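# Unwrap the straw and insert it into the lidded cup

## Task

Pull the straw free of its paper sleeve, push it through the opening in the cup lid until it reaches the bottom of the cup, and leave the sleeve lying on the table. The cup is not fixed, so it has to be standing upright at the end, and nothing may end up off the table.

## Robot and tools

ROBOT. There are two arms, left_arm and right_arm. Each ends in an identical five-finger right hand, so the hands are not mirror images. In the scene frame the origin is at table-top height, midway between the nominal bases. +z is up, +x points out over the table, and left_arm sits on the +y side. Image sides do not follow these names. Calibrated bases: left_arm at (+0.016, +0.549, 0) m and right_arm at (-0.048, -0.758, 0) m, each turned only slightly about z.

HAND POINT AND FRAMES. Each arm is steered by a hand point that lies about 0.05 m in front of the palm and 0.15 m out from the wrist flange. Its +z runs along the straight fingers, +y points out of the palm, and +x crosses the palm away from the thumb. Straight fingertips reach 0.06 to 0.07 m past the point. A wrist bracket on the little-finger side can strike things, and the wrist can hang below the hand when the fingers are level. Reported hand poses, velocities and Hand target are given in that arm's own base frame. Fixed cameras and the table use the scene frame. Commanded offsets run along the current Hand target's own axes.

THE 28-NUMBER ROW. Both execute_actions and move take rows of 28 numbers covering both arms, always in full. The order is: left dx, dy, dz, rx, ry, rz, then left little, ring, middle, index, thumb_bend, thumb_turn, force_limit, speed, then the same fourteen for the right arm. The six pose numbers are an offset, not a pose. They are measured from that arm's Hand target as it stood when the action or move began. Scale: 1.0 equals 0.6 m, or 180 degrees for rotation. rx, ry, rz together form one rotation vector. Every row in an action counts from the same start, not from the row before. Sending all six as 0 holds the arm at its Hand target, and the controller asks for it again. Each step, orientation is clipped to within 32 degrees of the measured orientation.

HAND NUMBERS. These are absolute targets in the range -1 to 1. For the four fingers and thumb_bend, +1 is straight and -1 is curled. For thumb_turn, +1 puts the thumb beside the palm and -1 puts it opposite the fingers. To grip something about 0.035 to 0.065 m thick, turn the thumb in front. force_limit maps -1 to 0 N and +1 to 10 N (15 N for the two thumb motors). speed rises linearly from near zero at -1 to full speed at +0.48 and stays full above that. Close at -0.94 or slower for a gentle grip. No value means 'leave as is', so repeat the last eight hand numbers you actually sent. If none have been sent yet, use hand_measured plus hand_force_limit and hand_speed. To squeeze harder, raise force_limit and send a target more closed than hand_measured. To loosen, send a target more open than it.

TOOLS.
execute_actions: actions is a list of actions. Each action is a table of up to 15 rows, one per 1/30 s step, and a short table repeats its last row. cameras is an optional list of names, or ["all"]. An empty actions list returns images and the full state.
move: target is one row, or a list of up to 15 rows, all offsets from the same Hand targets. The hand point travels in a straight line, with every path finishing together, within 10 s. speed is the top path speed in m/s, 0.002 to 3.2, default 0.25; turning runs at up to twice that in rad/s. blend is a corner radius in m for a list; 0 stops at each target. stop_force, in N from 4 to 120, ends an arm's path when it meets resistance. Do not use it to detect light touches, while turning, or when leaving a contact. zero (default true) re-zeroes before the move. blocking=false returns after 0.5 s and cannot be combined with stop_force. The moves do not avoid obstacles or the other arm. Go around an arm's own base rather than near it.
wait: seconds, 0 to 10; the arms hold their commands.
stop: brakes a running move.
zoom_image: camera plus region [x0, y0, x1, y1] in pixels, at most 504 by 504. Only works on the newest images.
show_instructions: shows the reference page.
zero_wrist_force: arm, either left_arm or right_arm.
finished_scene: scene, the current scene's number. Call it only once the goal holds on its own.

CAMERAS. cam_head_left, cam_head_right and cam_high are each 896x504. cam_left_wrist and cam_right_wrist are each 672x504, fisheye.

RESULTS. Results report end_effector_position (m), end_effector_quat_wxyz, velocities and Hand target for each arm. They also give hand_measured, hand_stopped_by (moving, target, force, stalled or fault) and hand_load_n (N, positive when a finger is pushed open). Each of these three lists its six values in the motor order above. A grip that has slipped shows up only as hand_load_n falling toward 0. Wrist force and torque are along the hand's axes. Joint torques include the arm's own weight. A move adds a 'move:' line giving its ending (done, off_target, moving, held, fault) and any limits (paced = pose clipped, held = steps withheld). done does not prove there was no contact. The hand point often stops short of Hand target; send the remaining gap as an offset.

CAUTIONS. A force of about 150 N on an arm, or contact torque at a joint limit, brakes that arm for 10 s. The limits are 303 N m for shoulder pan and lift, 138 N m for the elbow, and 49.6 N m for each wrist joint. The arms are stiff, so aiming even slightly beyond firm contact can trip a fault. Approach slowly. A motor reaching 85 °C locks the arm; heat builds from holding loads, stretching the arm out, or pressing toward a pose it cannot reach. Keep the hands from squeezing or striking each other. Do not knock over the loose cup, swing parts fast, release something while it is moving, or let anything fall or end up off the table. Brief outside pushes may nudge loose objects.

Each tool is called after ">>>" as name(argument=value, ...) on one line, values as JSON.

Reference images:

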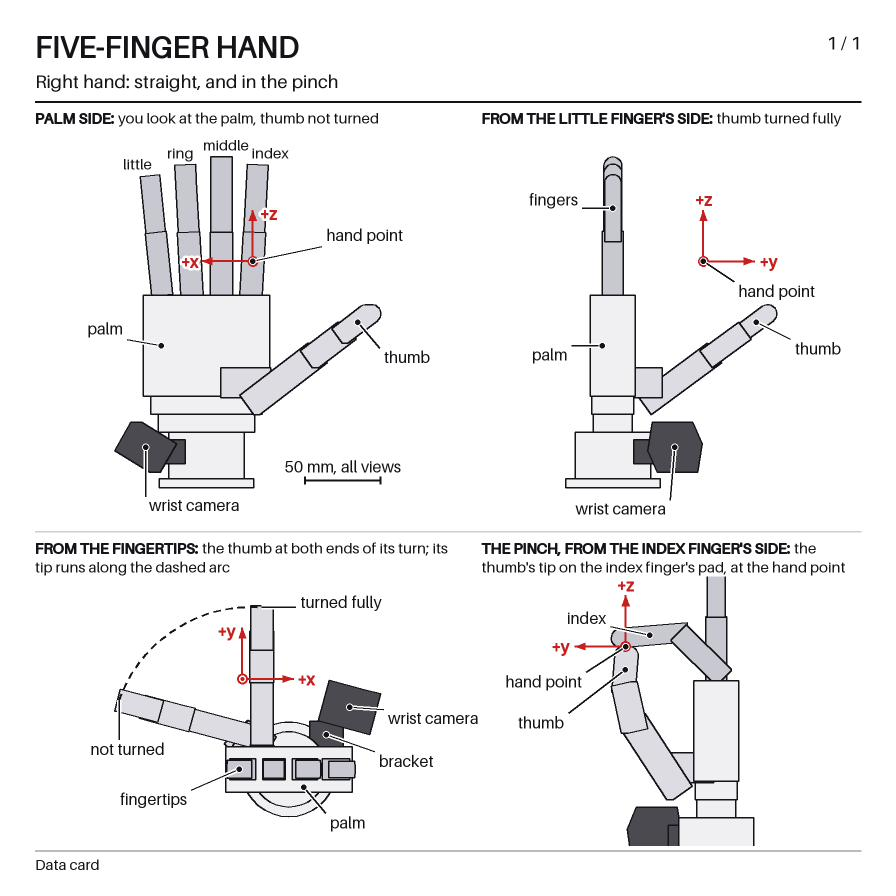

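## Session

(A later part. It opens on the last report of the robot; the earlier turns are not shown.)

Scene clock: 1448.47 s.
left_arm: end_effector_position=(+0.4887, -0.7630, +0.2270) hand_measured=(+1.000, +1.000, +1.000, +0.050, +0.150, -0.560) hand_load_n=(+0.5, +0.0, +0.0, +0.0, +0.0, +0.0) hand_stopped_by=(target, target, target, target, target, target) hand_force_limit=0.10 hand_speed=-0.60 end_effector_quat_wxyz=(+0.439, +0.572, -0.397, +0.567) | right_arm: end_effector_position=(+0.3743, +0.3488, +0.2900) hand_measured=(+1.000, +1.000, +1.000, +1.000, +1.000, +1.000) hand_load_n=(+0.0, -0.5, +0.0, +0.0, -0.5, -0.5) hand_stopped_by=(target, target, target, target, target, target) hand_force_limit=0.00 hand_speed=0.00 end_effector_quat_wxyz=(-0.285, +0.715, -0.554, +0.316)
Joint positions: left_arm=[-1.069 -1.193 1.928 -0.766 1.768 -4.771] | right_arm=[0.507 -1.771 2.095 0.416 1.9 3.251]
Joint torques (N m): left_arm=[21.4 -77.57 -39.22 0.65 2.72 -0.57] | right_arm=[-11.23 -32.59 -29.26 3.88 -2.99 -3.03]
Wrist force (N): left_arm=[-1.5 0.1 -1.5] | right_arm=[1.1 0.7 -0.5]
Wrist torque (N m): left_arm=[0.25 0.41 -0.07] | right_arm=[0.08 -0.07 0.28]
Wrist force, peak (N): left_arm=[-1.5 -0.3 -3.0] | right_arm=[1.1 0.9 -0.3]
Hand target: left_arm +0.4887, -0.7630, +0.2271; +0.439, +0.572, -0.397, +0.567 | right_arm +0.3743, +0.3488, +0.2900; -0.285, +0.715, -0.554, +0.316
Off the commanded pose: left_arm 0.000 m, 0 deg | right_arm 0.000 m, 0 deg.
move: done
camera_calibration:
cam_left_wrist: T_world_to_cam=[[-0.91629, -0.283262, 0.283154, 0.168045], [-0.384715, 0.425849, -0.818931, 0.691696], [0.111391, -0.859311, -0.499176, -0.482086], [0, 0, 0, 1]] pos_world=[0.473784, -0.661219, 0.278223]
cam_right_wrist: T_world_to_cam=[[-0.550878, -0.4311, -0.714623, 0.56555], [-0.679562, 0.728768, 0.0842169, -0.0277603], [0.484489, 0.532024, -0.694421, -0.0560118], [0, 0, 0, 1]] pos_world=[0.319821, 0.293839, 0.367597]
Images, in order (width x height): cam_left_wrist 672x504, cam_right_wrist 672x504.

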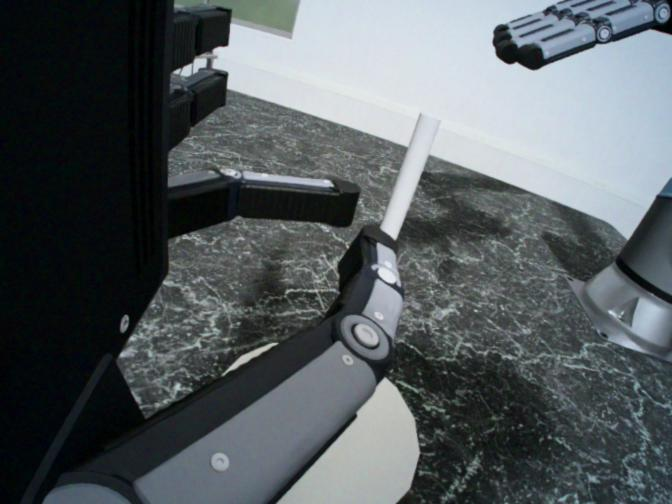

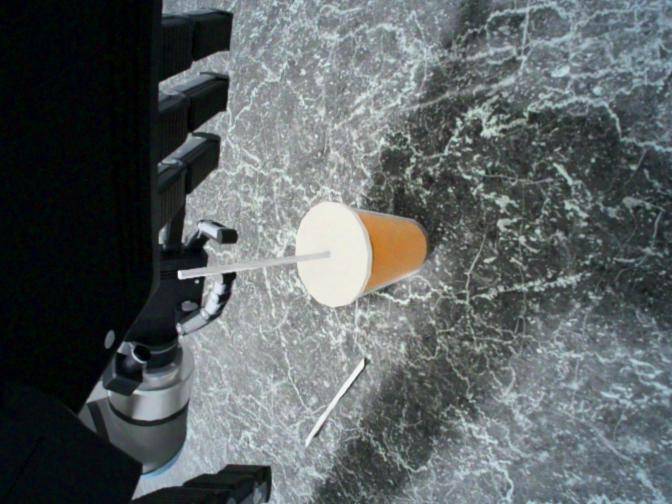

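>>> move(target=[0,0.017,0,0,0,0,1,1,1,0.05,0.15,-0.56,0.1,-0.6,0,0,0,0,0,0,1,1,1,1,1,1,0,0], speed=0.04, cameras=["cam_left_wrist","cam_right_wrist"])

>>> zoom_image(camera="cam_left_wrist", region=[270, 60, 450, 400])

>>> zoom_image(camera="cam_right_wrist", region=[200, 130, 500, 400])

Scene clock: 1516.07 s.
left_arm: end_effector_position=(+0.4792, -0.7660, +0.2277) hand_measured=(+1.000, +1.000, +1.000, +0.050, +0.150, -0.560) hand_load_n=(+0.0, +0.0, +0.0, +0.0, +0.0, +0.0) hand_stopped_by=(target, target, target, target, target, target) hand_force_limit=0.10 hand_speed=-0.60 end_effector_quat_wxyz=(+0.439, +0.572, -0.397, +0.567) | right_arm: end_effector_position=(+0.3743, +0.3488, +0.2900) hand_measured=(+1.000, +1.000, +1.000, +1.000, +1.000, +1.000) hand_load_n=(+0.0, +0.0, +0.0, +0.0, +0.0, +0.0) hand_stopped_by=(target, target, target, target, target, target) hand_force_limit=0.00 hand_speed=0.00 end_effector_quat_wxyz=(-0.285, +0.715, -0.554, +0.316)
Joint positions: left_arm=[-1.084 -1.199 1.937 -0.767 1.753 -4.771] | right_arm=[0.507 -1.771 2.095 0.416 1.9 3.251]
Joint torques (N m): left_arm=[-19.24 -77.02 -27.27 -5.09 -2.04 1.79] | right_arm=[-10.03 -33.25 -28.7 3.99 -3.11 -2.91]
Wrist force (N): left_arm=[-1.7 -0.3 -1.8] | right_arm=[0.9 1.2 -0.3]
Wrist torque (N m): left_arm=[0.21 0.45 -0.10] | right_arm=[0.14 -0.05 0.28]
Wrist force, peak (N): left_arm=[-2.5 0.1 -2.3] | right_arm=[1.1 1.1 -0.3]
Hand target: left_arm +0.4790, -0.7661, +0.2277; +0.439, +0.572, -0.397, +0.567 | right_arm +0.3743, +0.3488, +0.2900; -0.285, +0.715, -0.554, +0.316
Off the commanded pose: left_arm 0.000 m, 0 deg | right_arm 0.000 m, 0 deg.
move: done
camera_calibration:
cam_left_wrist: T_world_to_cam=[[-0.916279, -0.283341, 0.283109, 0.158247], [-0.384712, 0.425815, -0.81895, 0.689874], [0.11149, -0.859302, -0.49917, -0.483297], [0, 0, 0, 1]] pos_world=[0.464284, -0.664219, 0.278923]
cam_right_wrist: T_world_to_cam=[[-0.550878, -0.4311, -0.714623, 0.56555], [-0.679562, 0.728768, 0.0842169, -0.0277603], [0.484489, 0.532024, -0.694421, -0.0560118], [0, 0, 0, 1]] pos_world=[0.319821, 0.293839, 0.367597]
Images, in order (width x height): cam_left_wrist 672x504, cam_right_wrist 672x504.

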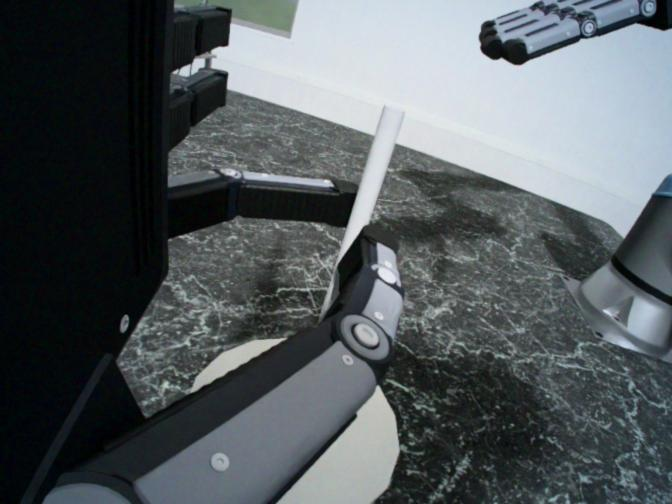

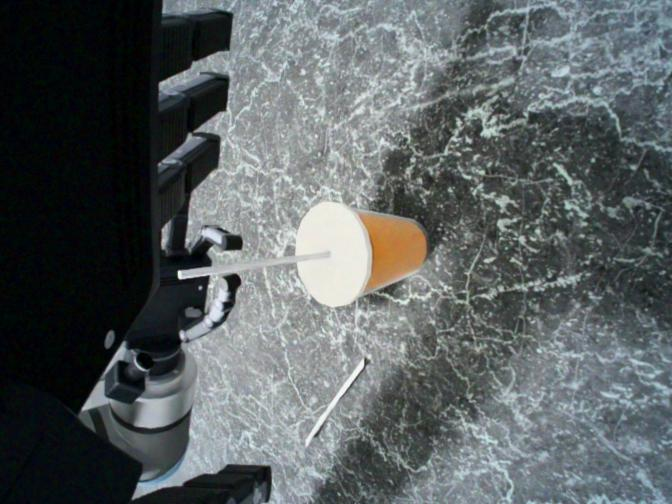

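Scaled by 1.482 from the camera's 672x504 image, which has a finer 960x720 frame.

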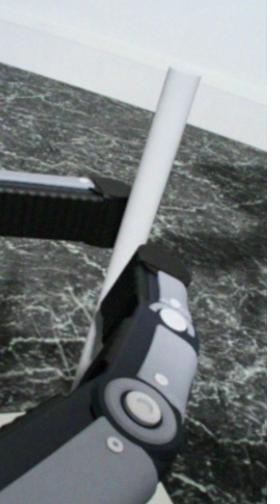

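Scaled by 1.680 from the camera's 672x504 image, which has a finer 960x720 frame.

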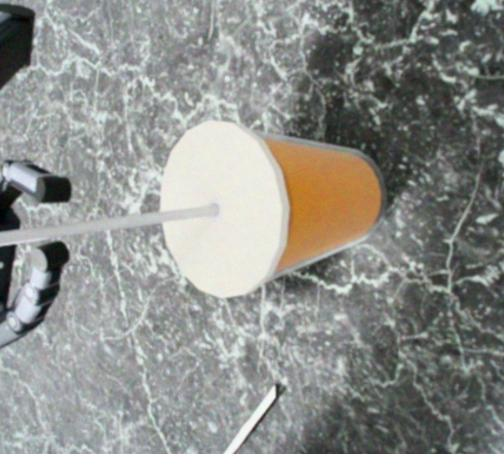

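>>> move(target=[[0,0.011,0,0,0,0,1,1,1,0.05,0.15,-0.56,0.1,-0.6,0,0,0,0,0,0,1,1,1,1,1,1,0,0],[0,0.011,0,0,0,0,1,1,1,-0.18,0.15,-0.56,0.3,-0.88,0,0,0,0,0,0,1,1,1,1,1,1,0,0],[0,0.011,0,0,0,0,1,1,1,-0.18,-0.4,-0.56,0.3,-0.92,0,0,0,0,0,0,1,1,1,1,1,1,0,0]], speed=0.04, cameras=["cam_left_wrist","cam_right_wrist"])

>>> zoom_image(camera="cam_left_wrist", region=[270, 60, 450, 400])

Scene clock: 1598.23 s.
left_arm: end_effector_position=(+0.4727, -0.7680, +0.2280) hand_measured=(+1.000, +1.000, +1.000, -0.180, -0.400, -0.560) hand_load_n=(+0.0, +0.0, +0.0, +0.0, +1.0, +0.0) hand_stopped_by=(target, target, target, target, target, target) hand_force_limit=0.30 hand_speed=-0.92 end_effector_quat_wxyz=(+0.439, +0.572, -0.397, +0.567) | right_arm: end_effector_position=(+0.3743, +0.3488, +0.2900) hand_measured=(+1.000, +1.000, +1.000, +1.000, +1.000, +1.000) hand_load_n=(+0.0, +0.0, +0.0, +0.0, +0.0, +0.0) hand_stopped_by=(target, target, target, target, target, target) hand_force_limit=0.00 hand_speed=0.00 end_effector_quat_wxyz=(-0.285, +0.715, -0.554, +0.316)
Joint positions: left_arm=[-1.094 -1.204 1.943 -0.769 1.743 -4.77] | right_arm=[0.507 -1.771 2.095 0.416 1.9 3.251]
Joint torques (N m): left_arm=[-16.98 -75.25 -27.27 -4.81 -2.52 2] | right_arm=[-10.78 -31.47 -28.95 3.99 -2.73 -2.86]
Wrist force (N): left_arm=[-2.3 0.4 -1.7] | right_arm=[1.0 0.4 -0.2]
Wrist torque (N m): left_arm=[0.19 0.53 -0.16] | right_arm=[0.01 -0.06 0.25]
Wrist force, peak (N): left_arm=[-2.8 0.3 -2.1] | right_arm=[1.1 1.1 -0.4]
Hand target: left_arm +0.4727, -0.7680, +0.2280; +0.439, +0.572, -0.397, +0.567 | right_arm +0.3743, +0.3488, +0.2900; -0.285, +0.715, -0.554, +0.316
Off the commanded pose: left_arm 0.000 m, 0 deg | right_arm 0.000 m, 0 deg.
move: done
camera_calibration:
cam_left_wrist: T_world_to_cam=[[-0.916279, -0.283341, 0.283109, 0.15164], [-0.384712, 0.425815, -0.81895, 0.68847], [0.11149, -0.859302, -0.49917, -0.484141], [0, 0, 0, 1]] pos_world=[0.457784, -0.666219, 0.279223]
cam_right_wrist: T_world_to_cam=[[-0.550878, -0.4311, -0.714623, 0.56555], [-0.679562, 0.728768, 0.0842169, -0.0277603], [0.484489, 0.532024, -0.694421, -0.0560118], [0, 0, 0, 1]] pos_world=[0.319821, 0.293839, 0.367597]
Images, in order (width x height): cam_left_wrist 672x504, cam_right_wrist 672x504.

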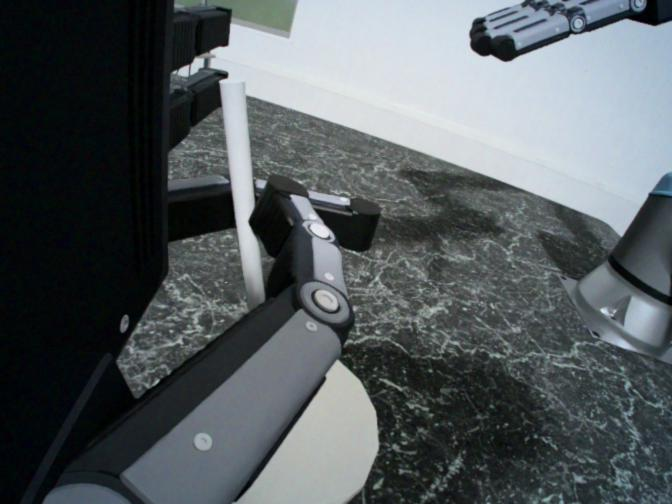

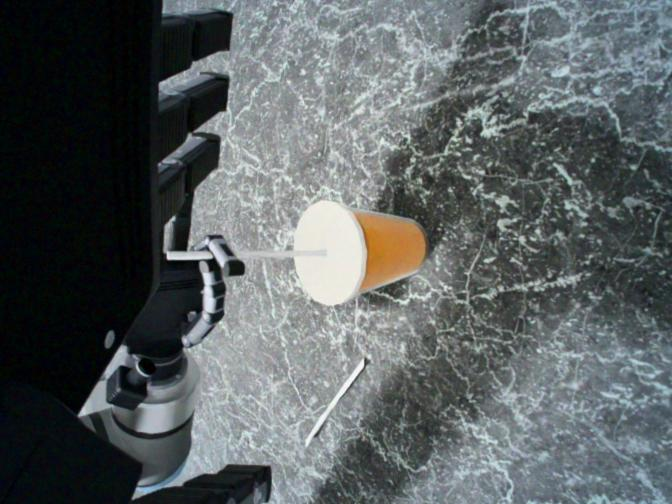

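Scaled by 1.482 from the camera's 672x504 image, which has a finer 960x720 frame.

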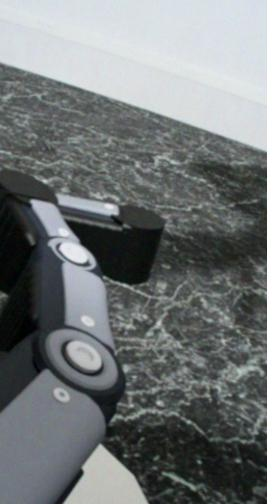

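>>> move(target=[0,0,0,0,0,0,1,1,1,1,0.3,-0.98,0.1,-0.6,0,0,0,0,0,0,1,1,1,1,1,1,0,0], speed=0.04, cameras=["cam_left_wrist","cam_right_wrist"])

>>> zoom_image(camera="cam_right_wrist", region=[130, 180, 370, 340])

Scene clock: 1803.20 s.
left_arm: end_effector_position=(+0.4727, -0.7680, +0.2280) hand_measured=(+1.000, +1.000, +1.000, +1.000, +0.300, -0.980) hand_load_n=(+0.0, +0.0, +0.0, +0.0, +0.0, +0.0) hand_stopped_by=(target, target, target, target, target, target) hand_force_limit=0.10 hand_speed=-0.60 end_effector_quat_wxyz=(+0.439, +0.572, -0.397, +0.567) | right_arm: end_effector_position=(+0.3743, +0.3488, +0.2900) hand_measured=(+1.000, +1.000, +1.000, +1.000, +1.000, +1.000) hand_load_n=(+0.0, +0.0, +0.0, +0.0, +0.0, +0.0) hand_stopped_by=(target, target, target, target, target, target) hand_force_limit=0.00 hand_speed=0.00 end_effector_quat_wxyz=(-0.285, +0.715, -0.554, +0.316)
Joint positions: left_arm=[-1.094 -1.204 1.943 -0.769 1.743 -4.77] | right_arm=[0.507 -1.771 2.095 0.416 1.9 3.251]
Joint torques (N m): left_arm=[-15.4 -76.14 -28.3 -4.68 -2.44 1.38] | right_arm=[-10.08 -32.4 -29.13 3.68 -2.81 -2.86]
Wrist force (N): left_arm=[-2.3 0.0 -1.9] | right_arm=[0.9 1.0 -0.3]
Wrist torque (N m): left_arm=[0.26 0.57 -0.17] | right_arm=[0.10 -0.05 0.27]
Wrist force, peak (N): left_arm=[-2.5 0.5 -2.2] | right_arm=[1.0 1.0 -0.4]
Hand target: left_arm +0.4727, -0.7680, +0.2280; +0.439, +0.572, -0.397, +0.567 | right_arm +0.3743, +0.3488, +0.2900; -0.285, +0.715, -0.554, +0.316
Off the commanded pose: left_arm 0.000 m, 0 deg | right_arm 0.000 m, 0 deg.
move: done
camera_calibration:
cam_left_wrist: T_world_to_cam=[[-0.916279, -0.283341, 0.283109, 0.15164], [-0.384712, 0.425815, -0.81895, 0.68847], [0.11149, -0.859302, -0.49917, -0.484141], [0, 0, 0, 1]] pos_world=[0.457784, -0.666219, 0.279223]
cam_right_wrist: T_world_to_cam=[[-0.550878, -0.4311, -0.714623, 0.56555], [-0.679562, 0.728768, 0.0842169, -0.0277603], [0.484489, 0.532024, -0.694421, -0.0560118], [0, 0, 0, 1]] pos_world=[0.319821, 0.293839, 0.367597]
Images, in order (width x height): cam_left_wrist 672x504, cam_right_wrist 672x504.

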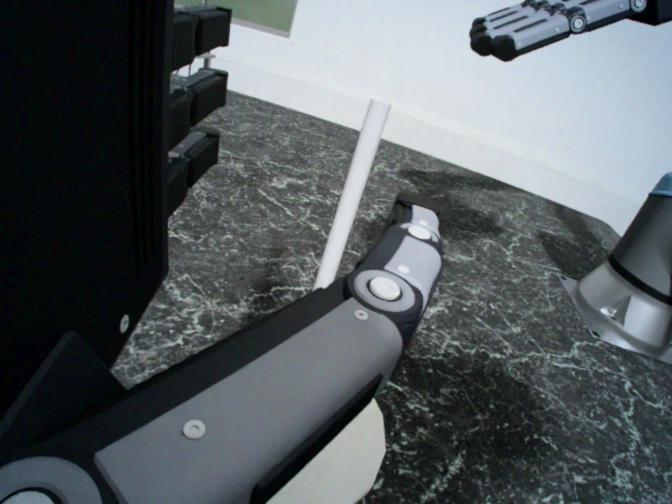

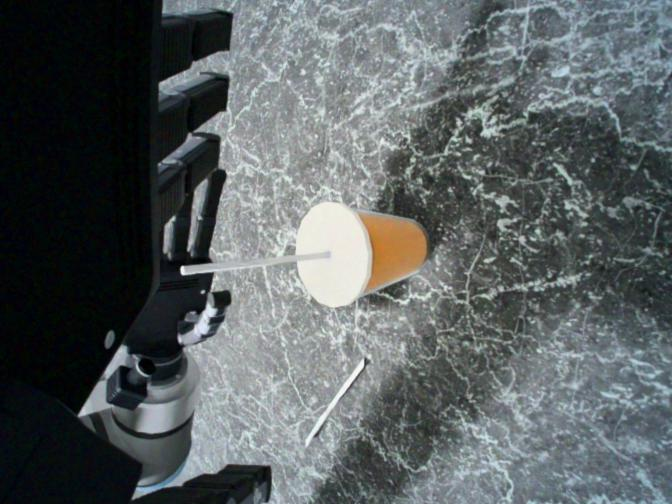

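Scaled by 2.100 from the camera's 672x504 image, which has a finer 960x720 frame.

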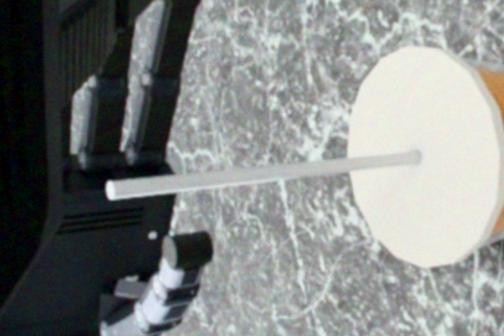

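>>> move(target=[0,0.0767,0.0275,0,0,0,1,1,1,1,0.3,-0.98,0.1,-0.6,0,0,0,0,0,0,1,1,1,1,1,1,0,0], speed=0.06, cameras=["cam_left_wrist","cam_right_wrist"])

>>> zoom_image(camera="cam_right_wrist", region=[130, 180, 370, 340])

Scene clock: 1834.57 s.
left_arm: end_effector_position=(+0.4340, -0.7974, +0.2309) hand_measured=(+1.000, +1.000, +1.000, +1.000, +0.300, -0.980) hand_load_n=(+0.0, +0.0, +0.0, +0.0, +0.0, +0.0) hand_stopped_by=(target, target, target, target, target, target) hand_force_limit=0.10 hand_speed=-0.60 end_effector_quat_wxyz=(+0.439, +0.572, -0.397, +0.567) | right_arm: end_effector_position=(+0.3743, +0.3488, +0.2900) hand_measured=(+1.000, +1.000, +1.000, +1.000, +1.000, +1.000) hand_load_n=(+0.0, +0.0, +0.0, +0.0, +0.0, +0.0) hand_stopped_by=(target, target, target, target, target, target) hand_force_limit=0.00 hand_speed=0.00 end_effector_quat_wxyz=(-0.285, +0.715, -0.554, +0.316)
Joint positions: left_arm=[-1.168 -1.211 1.946 -0.765 1.669 -4.768] | right_arm=[0.507 -1.771 2.095 0.416 1.9 3.251]
Joint torques (N m): left_arm=[-16.39 -74.08 -28.45 0.16 -3.27 2.08] | right_arm=[-9.92 -32.02 -29.06 3.82 -2.82 -2.96]
Wrist force (N): left_arm=[-1.9 0.3 -1.4] | right_arm=[0.7 0.6 -0.3]
Wrist torque (N m): left_arm=[0.33 0.47 -0.17] | right_arm=[0.06 -0.02 0.25]
Wrist force, peak (N): left_arm=[-2.4 -0.1 -2.6] | right_arm=[1.0 1.0 -0.5]
Hand target: left_arm +0.4338, -0.7975, +0.2309; +0.439, +0.572, -0.397, +0.567 | right_arm +0.3743, +0.3488, +0.2900; -0.285, +0.715, -0.554, +0.316
Off the commanded pose: left_arm 0.000 m, 0 deg | right_arm 0.000 m, 0 deg.
move: done
camera_calibration:
cam_left_wrist: T_world_to_cam=[[-0.91629, -0.283262, 0.283154, 0.107076], [-0.384715, 0.425849, -0.818931, 0.688495], [0.111391, -0.859311, -0.499176, -0.503606], [0, 0, 0, 1]] pos_world=[0.419084, -0.695619, 0.282123]
cam_right_wrist: T_world_to_cam=[[-0.550878, -0.4311, -0.714623, 0.56555], [-0.679562, 0.728768, 0.0842169, -0.0277603], [0.484489, 0.532024, -0.694421, -0.0560118], [0, 0, 0, 1]] pos_world=[0.319821, 0.293839, 0.367597]
Images, in order (width x height): cam_left_wrist 672x504, cam_right_wrist 672x504.

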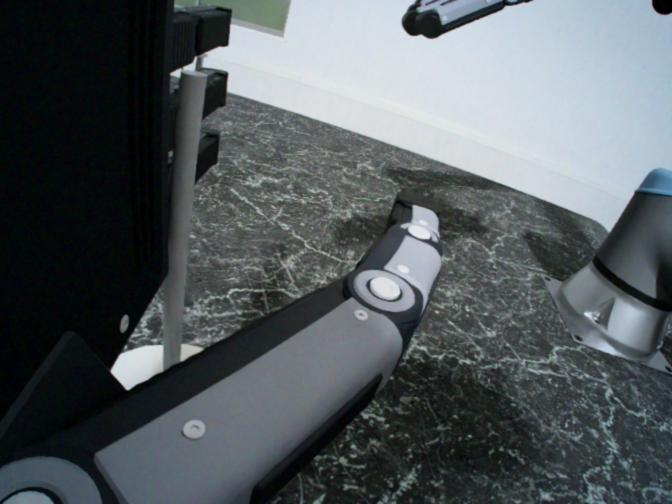

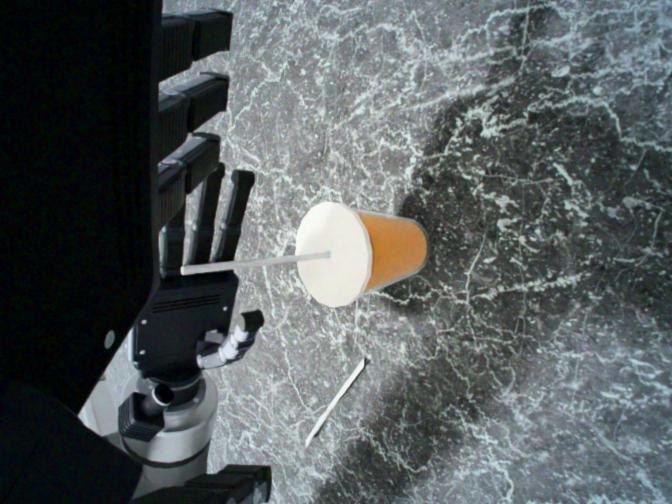

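Scaled by 2.100 from the camera's 672x504 image, which has a finer 960x720 frame.

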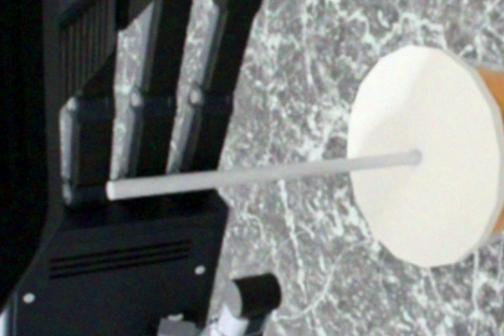

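>>> move(target=[[0,0,0,0,0,0,1,1,1,1,-0.5,-0.98,0.1,-0.75,0,0,0,0,0,0,1,1,1,1,1,1,0,0],[0,0,0,0,0,0,1,1,1,1,-1,-0.98,0.1,-0.9,0,0,0,0,0,0,1,1,1,1,1,1,0,0]], speed=0.06, cameras=["cam_left_wrist","cam_right_wrist"])

>>> zoom_image(camera="cam_right_wrist", region=[130, 180, 370, 340])

Scene clock: 1853.77 s.
left_arm: end_effector_position=(+0.4338, -0.7975, +0.2309) hand_measured=(+1.000, +1.000, +1.000, +1.000, -0.800, -0.980) hand_load_n=(+0.0, +0.0, +0.0, +0.0, +6.0, +0.5) hand_stopped_by=(target, target, target, target, force, target) hand_force_limit=0.10 hand_speed=-0.90 end_effector_quat_wxyz=(+0.439, +0.572, -0.397, +0.567) | right_arm: end_effector_position=(+0.3743, +0.3488, +0.2900) hand_measured=(+1.000, +1.000, +1.000, +1.000, +1.000, +1.000) hand_load_n=(+0.0, +0.0, +0.0, +0.0, +0.0, +0.0) hand_stopped_by=(target, target, target, target, target, target) hand_force_limit=0.00 hand_speed=0.00 end_effector_quat_wxyz=(-0.285, +0.715, -0.554, +0.316)
Joint positions: left_arm=[-1.168 -1.211 1.946 -0.765 1.668 -4.768] | right_arm=[0.507 -1.771 2.095 0.416 1.9 3.251]
Joint torques (N m): left_arm=[-16.77 -74.54 -33.87 -0.5 -2.54 1.66] | right_arm=[-10.74 -32.74 -29.42 3.79 -2.67 -2.9]
Wrist force (N): left_arm=[-4.3 0.1 -1.5] | right_arm=[0.8 0.5 -0.4]
Wrist torque (N m): left_arm=[0.36 0.54 -0.25] | right_arm=[0.05 -0.03 0.25]
Wrist force, peak (N): left_arm=[-4.9 -0.2 -1.1] | right_arm=[1.2 0.9 -0.3]
Hand target: left_arm +0.4338, -0.7975, +0.2309; +0.439, +0.572, -0.397, +0.567 | right_arm +0.3743, +0.3488, +0.2900; -0.285, +0.715, -0.554, +0.316
Off the commanded pose: left_arm 0.000 m, 0 deg | right_arm 0.000 m, 0 deg.
move: done
camera_calibration:
cam_left_wrist: T_world_to_cam=[[-0.916276, -0.283365, 0.283095, 0.106803], [-0.384716, 0.425851, -0.818929, 0.688462], [0.1115, -0.859276, -0.499212, -0.503681], [0, 0, 0, 1]] pos_world=[0.418884, -0.695719, 0.282123]
cam_right_wrist: T_world_to_cam=[[-0.550878, -0.4311, -0.714623, 0.56555], [-0.679562, 0.728768, 0.0842169, -0.0277603], [0.484489, 0.532024, -0.694421, -0.0560118], [0, 0, 0, 1]] pos_world=[0.319821, 0.293839, 0.367597]
Images, in order (width x height): cam_left_wrist 672x504, cam_right_wrist 672x504.

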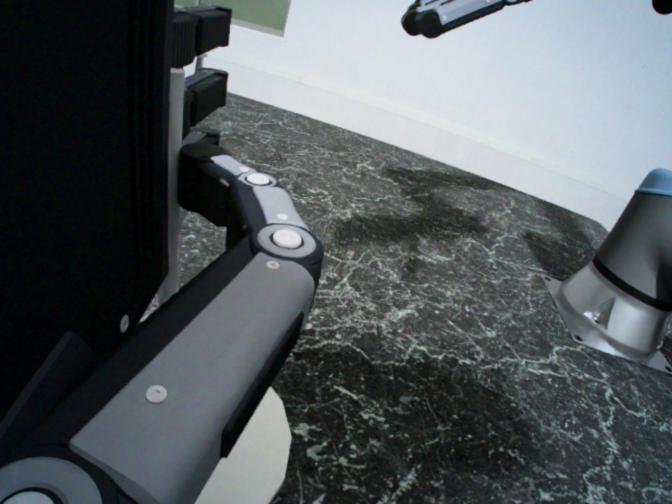

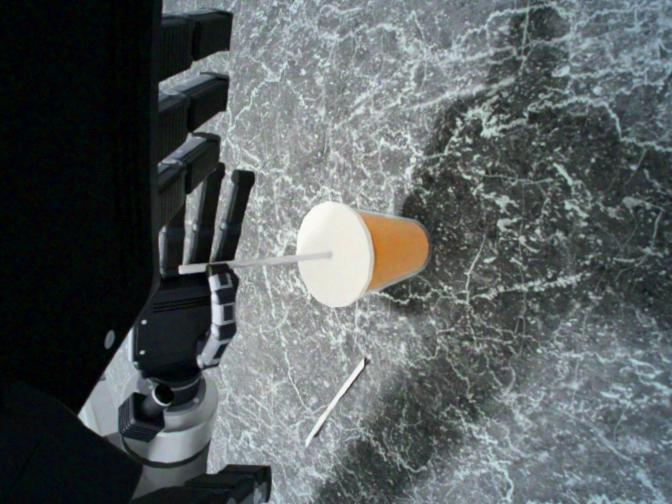

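Scaled by 2.100 from the camera's 672x504 image, which has a finer 960x720 frame.

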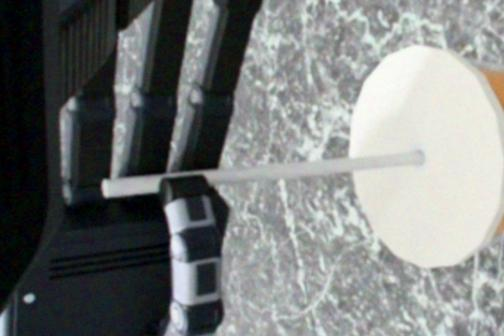

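>>> move(target=[-0.0664,-0.0034,-0.002,0,0,0,1,1,1,1,-1,-0.98,0.1,-0.9,0,0,0,0,0,0,1,1,1,1,1,1,0,0], speed=0.03, stop_force=12, cameras=["cam_left_wrist","cam_right_wrist"])

>>> zoom_image(camera="cam_right_wrist", region=[130, 180, 370, 340])

Scene clock: 1882.50 s.
left_arm: end_effector_position=(+0.4337, -0.7975, +0.1910) hand_measured=(+1.000, +1.000, +1.000, +1.000, -0.800, -0.980) hand_load_n=(+0.0, +0.0, +0.0, +0.0, +3.0, +0.5) hand_stopped_by=(target, target, target, target, force, target) hand_force_limit=0.10 hand_speed=-0.90 end_effector_quat_wxyz=(+0.439, +0.572, -0.397, +0.567) | right_arm: end_effector_position=(+0.3743, +0.3488, +0.2900) hand_measured=(+1.000, +1.000, +1.000, +1.000, +1.000, +1.000) hand_load_n=(+0.0, +0.0, +0.0, +0.0, +0.0, +0.0) hand_stopped_by=(target, target, target, target, target, target) hand_force_limit=0.00 hand_speed=0.00 end_effector_quat_wxyz=(-0.285, +0.715, -0.554, +0.316)
Joint positions: left_arm=[-1.168 -1.162 1.967 -0.835 1.668 -4.768] | right_arm=[0.507 -1.771 2.095 0.416 1.9 3.251]
Joint torques (N m): left_arm=[-15.58 -49.59 -23.28 -4.47 -3 1.06] | right_arm=[-10.81 -32.16 -29.16 3.72 -2.65 -2.8]
Wrist force (N): left_arm=[-0.1 1.1 -1.6] | right_arm=[0.9 0.9 -0.4]
Wrist torque (N m): left_arm=[0.29 0.46 -0.17] | right_arm=[0.10 -0.05 0.27]
Wrist force, peak (N): left_arm=[-5.1 -0.2 -1.3] | right_arm=[1.0 1.1 -0.2]
Hand target: left_arm +0.4337, -0.7975, +0.1910; +0.439, +0.572, -0.397, +0.567 | right_arm +0.3743, +0.3488, +0.2900; -0.285, +0.715, -0.554, +0.316
Off the commanded pose: left_arm 0.000 m, 0 deg | right_arm 0.000 m, 0 deg.
move: done
camera_calibration:
cam_left_wrist: T_world_to_cam=[[-0.916279, -0.283341, 0.283109, 0.118021], [-0.384712, 0.425815, -0.81895, 0.655727], [0.11149, -0.859302, -0.49917, -0.523612], [0, 0, 0, 1]] pos_world=[0.418784, -0.695719, 0.242223]
cam_right_wrist: T_world_to_cam=[[-0.550878, -0.4311, -0.714623, 0.56555], [-0.679562, 0.728768, 0.0842169, -0.0277603], [0.484489, 0.532024, -0.694421, -0.0560118], [0, 0, 0, 1]] pos_world=[0.319821, 0.293839, 0.367597]
Images, in order (width x height): cam_left_wrist 672x504, cam_right_wrist 672x504.

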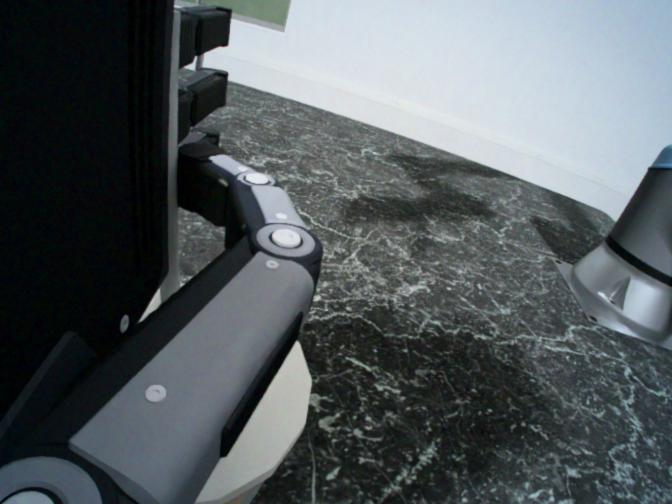

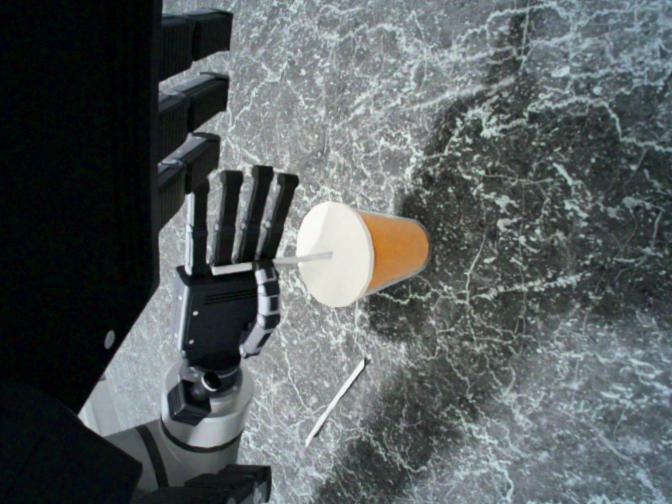

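Scaled by 2.100 from the camera's 672x504 image, which has a finer 960x720 frame.

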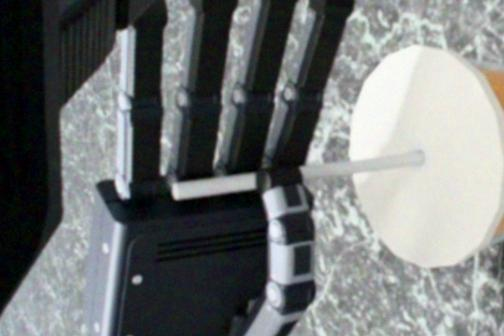

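>>> move(target=[[0,0,0,0,0,0,1,1,1,1,-0.98,-0.98,0.5,-0.92,0,0,0,0,0,0,1,1,1,1,1,1,0,0]], speed=0.03)

>>> move(target=[-0.0332,-0.0017,-0.001,0,0,0,1,1,1,1,-0.98,-0.98,0.5,-0.92,0,0,0,0,0,0,1,1,1,1,1,1,0,0], speed=0.03, stop_force=14, cameras=["cam_left_wrist","cam_right_wrist"])

>>> zoom_image(camera="cam_right_wrist", region=[130, 180, 370, 340])

Scene clock: 1927.73 s.
left_arm: end_effector_position=(+0.4337, -0.7975, +0.1910) hand_measured=(+1.000, +1.000, +1.000, +1.000, -0.832, -0.980) hand_load_n=(+0.0, +0.0, +0.0, +0.0, +11.0, +1.0) hand_stopped_by=(target, target, target, target, force, target) hand_force_limit=0.50 hand_speed=-0.92 end_effector_quat_wxyz=(+0.439, +0.572, -0.397, +0.567) | right_arm: end_effector_position=(+0.3743, +0.3488, +0.2900) hand_measured=(+1.000, +1.000, +1.000, +1.000, +1.000, +1.000) hand_load_n=(+0.0, +0.0, -0.5, +0.0, +0.0, +0.0) hand_stopped_by=(target, target, target, target, target, target) hand_force_limit=0.00 hand_speed=0.00 end_effector_quat_wxyz=(-0.285, +0.715, -0.554, +0.316)
Joint positions: left_arm=[-1.168 -1.162 1.967 -0.835 1.668 -4.768] | right_arm=[0.507 -1.771 2.095 0.416 1.9 3.251]
Joint torques (N m): left_arm=[-13.87 -50.06 -23.3 -2.95 -2.47 -0.06] | right_arm=[-10.57 -32.95 -29.78 3.77 -2.47 -2.77]
Wrist force (N): left_arm=[4.1 2.8 -1.1] | right_arm=[0.5 0.7 -0.3]
Wrist torque (N m): left_arm=[0.30 0.39 -0.06] | right_arm=[0.06 0.00 0.24]
Wrist force, peak (N): left_arm=[4.5 2.8 -1.0] | right_arm=[1.0 1.1 -0.2]
Hand target: left_arm +0.4337, -0.7975, +0.1910; +0.439, +0.572, -0.397, +0.567 | right_arm +0.3743, +0.3488, +0.2900; -0.285, +0.715, -0.554, +0.316
Off the commanded pose: left_arm 0.000 m, 0 deg | right_arm 0.000 m, 0 deg.
move: done

Scene clock: 1929.43 s.
left_arm: end_effector_position=(+0.4337, -0.7975, +0.1711) hand_measured=(+1.000, +1.000, +1.000, +1.000, -0.832, -0.980) hand_load_n=(+0.0, +0.0, +0.0, +0.0, +4.0, +0.5) hand_stopped_by=(target, target, target, target, force, target) hand_force_limit=0.50 hand_speed=-0.92 end_effector_quat_wxyz=(+0.439, +0.572, -0.397, +0.567) | right_arm: end_effector_position=(+0.3743, +0.3488, +0.2900) hand_measured=(+1.000, +1.000, +1.000, +1.000, +1.000, +1.000) hand_load_n=(+0.0, +0.0, +0.0, +0.0, +0.0, +0.0) hand_stopped_by=(target, target, target, target, target, target) hand_force_limit=0.00 hand_speed=0.00 end_effector_quat_wxyz=(-0.285, +0.715, -0.554, +0.316)
Joint positions: left_arm=[-1.168 -1.136 1.976 -0.87 1.668 -4.768] | right_arm=[0.507 -1.771 2.095 0.416 1.9 3.251]
Joint torques (N m): left_arm=[-14.57 -48.8 -21.03 -4.03 -3.17 0.51] | right_arm=[-10.44 -32.41 -29.42 3.84 -2.34 -2.73]
Wrist force (N): left_arm=[1.4 1.8 -0.4] | right_arm=[1.0 0.7 -0.2]
Wrist torque (N m): left_arm=[0.29 0.44 -0.04] | right_arm=[0.06 -0.06 0.27]
Wrist force, peak (N): left_arm=[6.5 3.3 -1.2] | right_arm=[0.9 0.9 -0.5]
Hand target: left_arm +0.4337, -0.7975, +0.1711; +0.439, +0.572, -0.397, +0.567 | right_arm +0.3743, +0.3488, +0.2900; -0.285, +0.715, -0.554, +0.316
Off the commanded pose: left_arm 0.000 m, 0 deg | right_arm 0.000 m, 0 deg.
move: done
camera_calibration:
cam_left_wrist: T_world_to_cam=[[-0.916279, -0.283341, 0.283109, 0.123655], [-0.384712, 0.425815, -0.81895, 0.63943], [0.11149, -0.859302, -0.49917, -0.533546], [0, 0, 0, 1]] pos_world=[0.418784, -0.695719, 0.222323]
cam_right_wrist: T_world_to_cam=[[-0.550878, -0.4311, -0.714623, 0.56555], [-0.679562, 0.728768, 0.0842169, -0.0277603], [0.484489, 0.532024, -0.694421, -0.0560118], [0, 0, 0, 1]] pos_world=[0.319821, 0.293839, 0.367597]
Images, in order (width x height): cam_left_wrist 672x504, cam_right_wrist 672x504.

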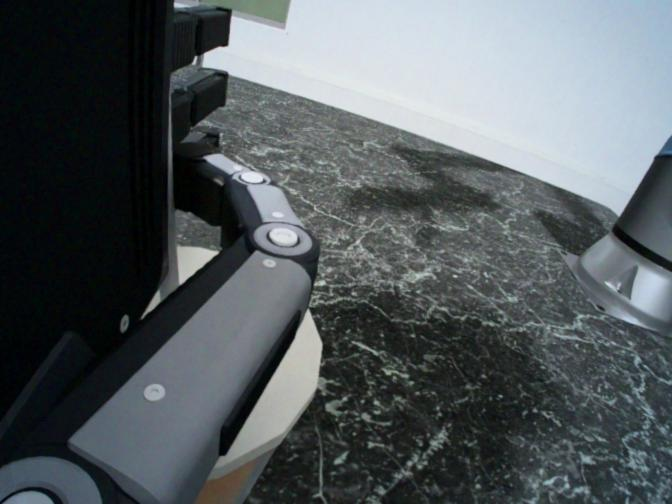

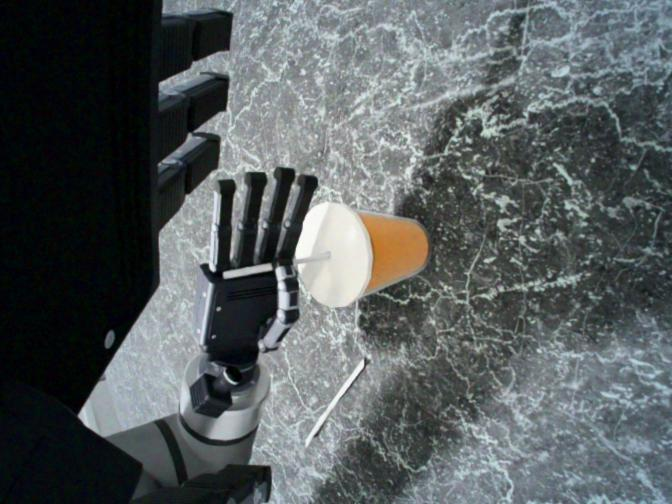

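Scaled by 2.100 from the camera's 672x504 image, which has a finer 960x720 frame.

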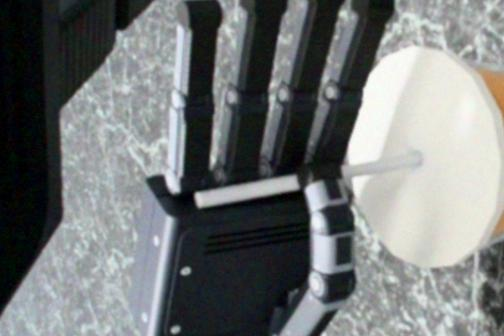

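>>> move(target=[[0,0,0,0,0,0,1,1,1,1,0.3,-0.98,0.1,-0.6,0,0,0,0,0,0,1,1,1,1,1,1,0,0],[0,-0.0083,0,0,0,0,1,1,1,1,0.3,-0.98,0.1,-0.6,0,0,-0.133,0,0,0,1,1,1,1,1,1,0,0],[0.1579,-0.0001,0.0048,0,0,0,1,1,1,1,0.3,-0.98,0.1,-0.6,0,0,-0.133,0,0,0,1,1,1,1,1,1,0,0],[0.1579,0.0282,0.058,0,0,0,1,1,1,1,0.3,-0.98,0.1,-0.6,0,0,-0.133,0,0,0,1,1,1,1,1,1,0,0]], speed=[0.05,0.08,0.08,0.06], cameras=["cam_left_wrist","cam_right_wrist"])

>>> zoom_image(camera="cam_right_wrist", region=[150, 130, 390, 290])

Scene clock: 2008.80 s.
left_arm: end_effector_position=(+0.4320, -0.8313, +0.2675) hand_measured=(+1.000, +1.000, +1.000, +1.000, +0.300, -0.980) hand_load_n=(+0.0, +0.0, +0.0, +0.0, +0.0, +0.0) hand_stopped_by=(target, target, target, target, target, target) hand_force_limit=0.10 hand_speed=-0.60 end_effector_quat_wxyz=(+0.439, +0.572, -0.397, +0.567) | right_arm: end_effector_position=(+0.3131, +0.3442, +0.3409) hand_measured=(+1.000, +1.000, +1.000, +1.000, +1.000, +1.000) hand_load_n=(+0.0, +0.0, +0.0, +0.0, +0.0, +0.0) hand_stopped_by=(target, target, target, target, target, target) hand_force_limit=0.00 hand_speed=0.00 end_effector_quat_wxyz=(-0.285, +0.715, -0.554, +0.316)
Joint positions: left_arm=[-1.19 -1.216 1.871 -0.684 1.646 -4.768] | right_arm=[0.596 -1.862 2.073 0.553 1.964 3.315]
Joint torques (N m): left_arm=[-14.09 -50.48 -41.55 0.34 -2.21 2.02] | right_arm=[5.93 -24.26 -42.55 4.28 4.63 2.91]
Wrist force (N): left_arm=[-1.8 0.3 -2.2] | right_arm=[0.6 1.7 -0.1]
Wrist torque (N m): left_arm=[0.33 0.49 -0.13] | right_arm=[0.24 -0.03 0.04]
Wrist force, peak (N): left_arm=[-2.5 0.6 -2.4] | right_arm=[0.4 1.8 0.1]
Hand target: left_arm +0.4320, -0.8316, +0.2675; +0.439, +0.572, -0.397, +0.567 | right_arm +0.3131, +0.3442, +0.3409; -0.285, +0.715, -0.554, +0.316
Off the commanded pose: left_arm 0.000 m, 0 deg | right_arm 0.000 m, 0 deg.
move: done
camera_calibration:
cam_left_wrist: T_world_to_cam=[[-0.916279, -0.283341, 0.283109, 0.0851723], [-0.384712, 0.425815, -0.81895, 0.73224], [0.11149, -0.859302, -0.49917, -0.514316], [0, 0, 0, 1]] pos_world=[0.417084, -0.729619, 0.318823]
cam_right_wrist: T_world_to_cam=[[-0.550878, -0.4311, -0.714623, 0.566287], [-0.679562, 0.728768, 0.0842169, -0.070433], [0.484489, 0.532024, -0.694421, 0.011497], [0, 0, 0, 1]] pos_world=[0.258521, 0.289339, 0.418597]
Images, in order (width x height): cam_left_wrist 672x504, cam_right_wrist 672x504.

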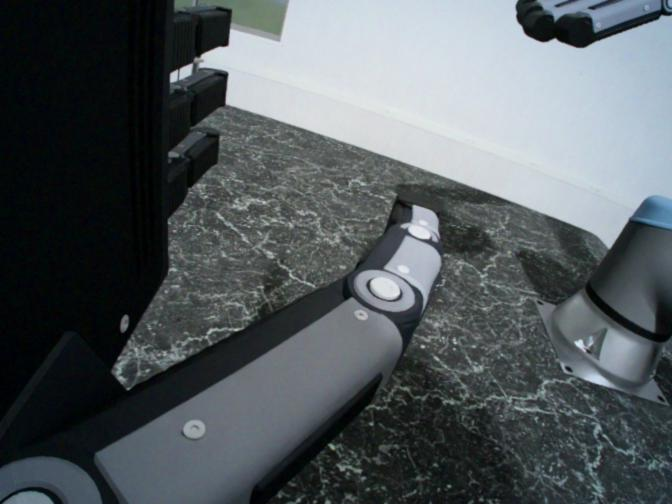

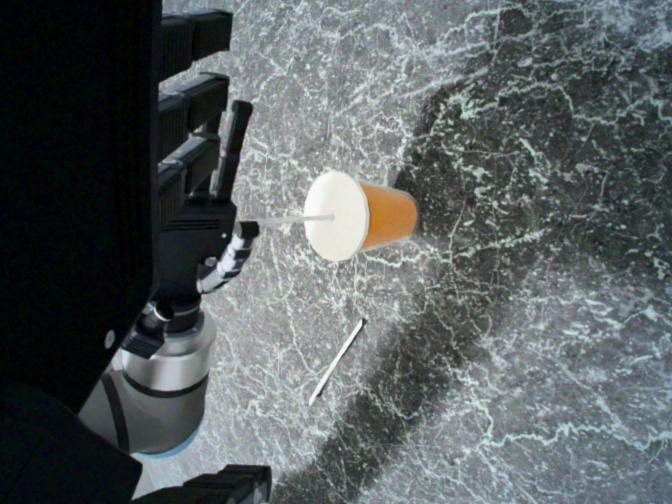

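Scaled by 2.100 from the camera's 672x504 image, which has a finer 960x720 frame.

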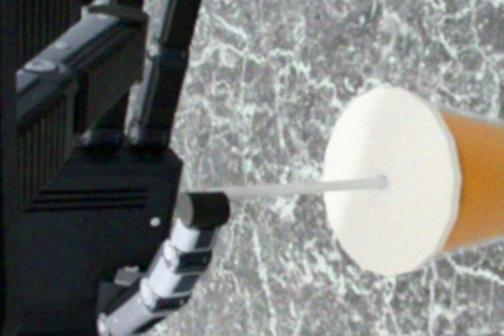

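>>> move(target=[-0.0913,-0.0047,-0.0028,0,0,0,1,1,1,1,0.3,-0.98,0.1,-0.6,0,0,0,0,0,0,1,1,1,1,1,1,0,0], speed=0.02, stop_force=9, cameras=["cam_left_wrist","cam_right_wrist"])

>>> zoom_image(camera="cam_right_wrist", region=[150, 130, 390, 290])

Scene clock: 2030.80 s.
left_arm: end_effector_position=(+0.4319, -0.8315, +0.2262) hand_measured=(+1.000, +1.000, +1.000, +1.000, +0.300, -0.980) hand_load_n=(+0.0, +0.0, +0.0, +0.0, +0.0, +0.0) hand_stopped_by=(target, target, target, target, target, target) hand_force_limit=0.10 hand_speed=-0.60 end_effector_quat_wxyz=(+0.439, +0.572, -0.397, +0.567) | right_arm: end_effector_position=(+0.3131, +0.3442, +0.3409) hand_measured=(+1.000, +1.000, +1.000, +1.000, +1.000, +1.000) hand_load_n=(+0.0, +0.0, -0.5, +0.0, +0.0, -0.5) hand_stopped_by=(target, target, target, target, target, target) hand_force_limit=0.00 hand_speed=0.00 end_effector_quat_wxyz=(-0.285, +0.715, -0.554, +0.316)
Joint positions: left_arm=[-1.191 -1.171 1.896 -0.755 1.646 -4.767] | right_arm=[0.596 -1.862 2.073 0.553 1.964 3.315]
Joint torques (N m): left_arm=[-14.54 -72.67 -35.32 1.05 -2.38 2.02] | right_arm=[7.08 -18.09 -42.67 4.21 4.57 2.65]
Wrist force (N): left_arm=[4.1 -0.3 -0.6] | right_arm=[0.4 1.3 -0.3]
Wrist torque (N m): left_arm=[0.14 0.14 0.18] | right_arm=[0.20 0.01 0.02]
Wrist force, peak (N): left_arm=[18.4 0.6 -3.9] | right_arm=[0.8 1.6 -0.1]
Hand target: left_arm +0.4319, -0.8315, +0.2263; +0.439, +0.572, -0.397, +0.567 (not the last commanded pose) | right_arm +0.3131, +0.3442, +0.3409; -0.285, +0.715, -0.554, +0.316
Off the commanded pose: left_arm 0.014 m, 0 deg | right_arm 0.000 m, 0 deg.
move: contact (left_arm)
camera_calibration:
cam_left_wrist: T_world_to_cam=[[-0.916276, -0.283365, 0.283095, 0.0967295], [-0.384716, 0.425851, -0.818929, 0.698443], [0.1115, -0.859276, -0.499212, -0.534981], [0, 0, 0, 1]] pos_world=[0.416984, -0.729719, 0.277523]
cam_right_wrist: T_world_to_cam=[[-0.550878, -0.4311, -0.714623, 0.566287], [-0.679562, 0.728768, 0.0842169, -0.070433], [0.484489, 0.532024, -0.694421, 0.011497], [0, 0, 0, 1]] pos_world=[0.258521, 0.289339, 0.418597]
Images, in order (width x height): cam_left_wrist 672x504, cam_right_wrist 672x504.

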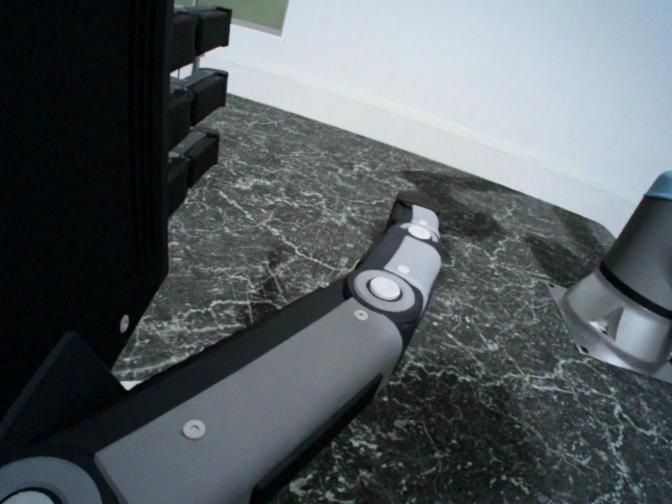

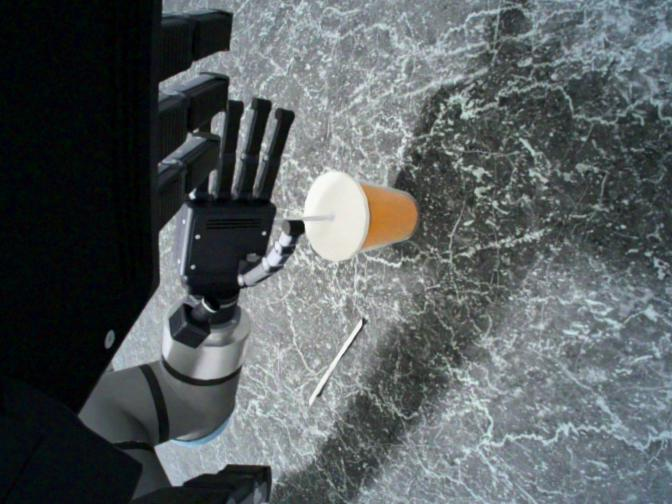

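Scaled by 2.100 from the camera's 672x504 image, which has a finer 960x720 frame.

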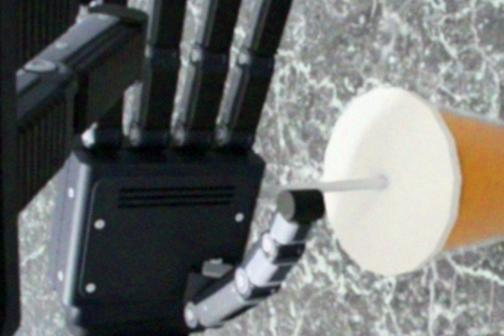

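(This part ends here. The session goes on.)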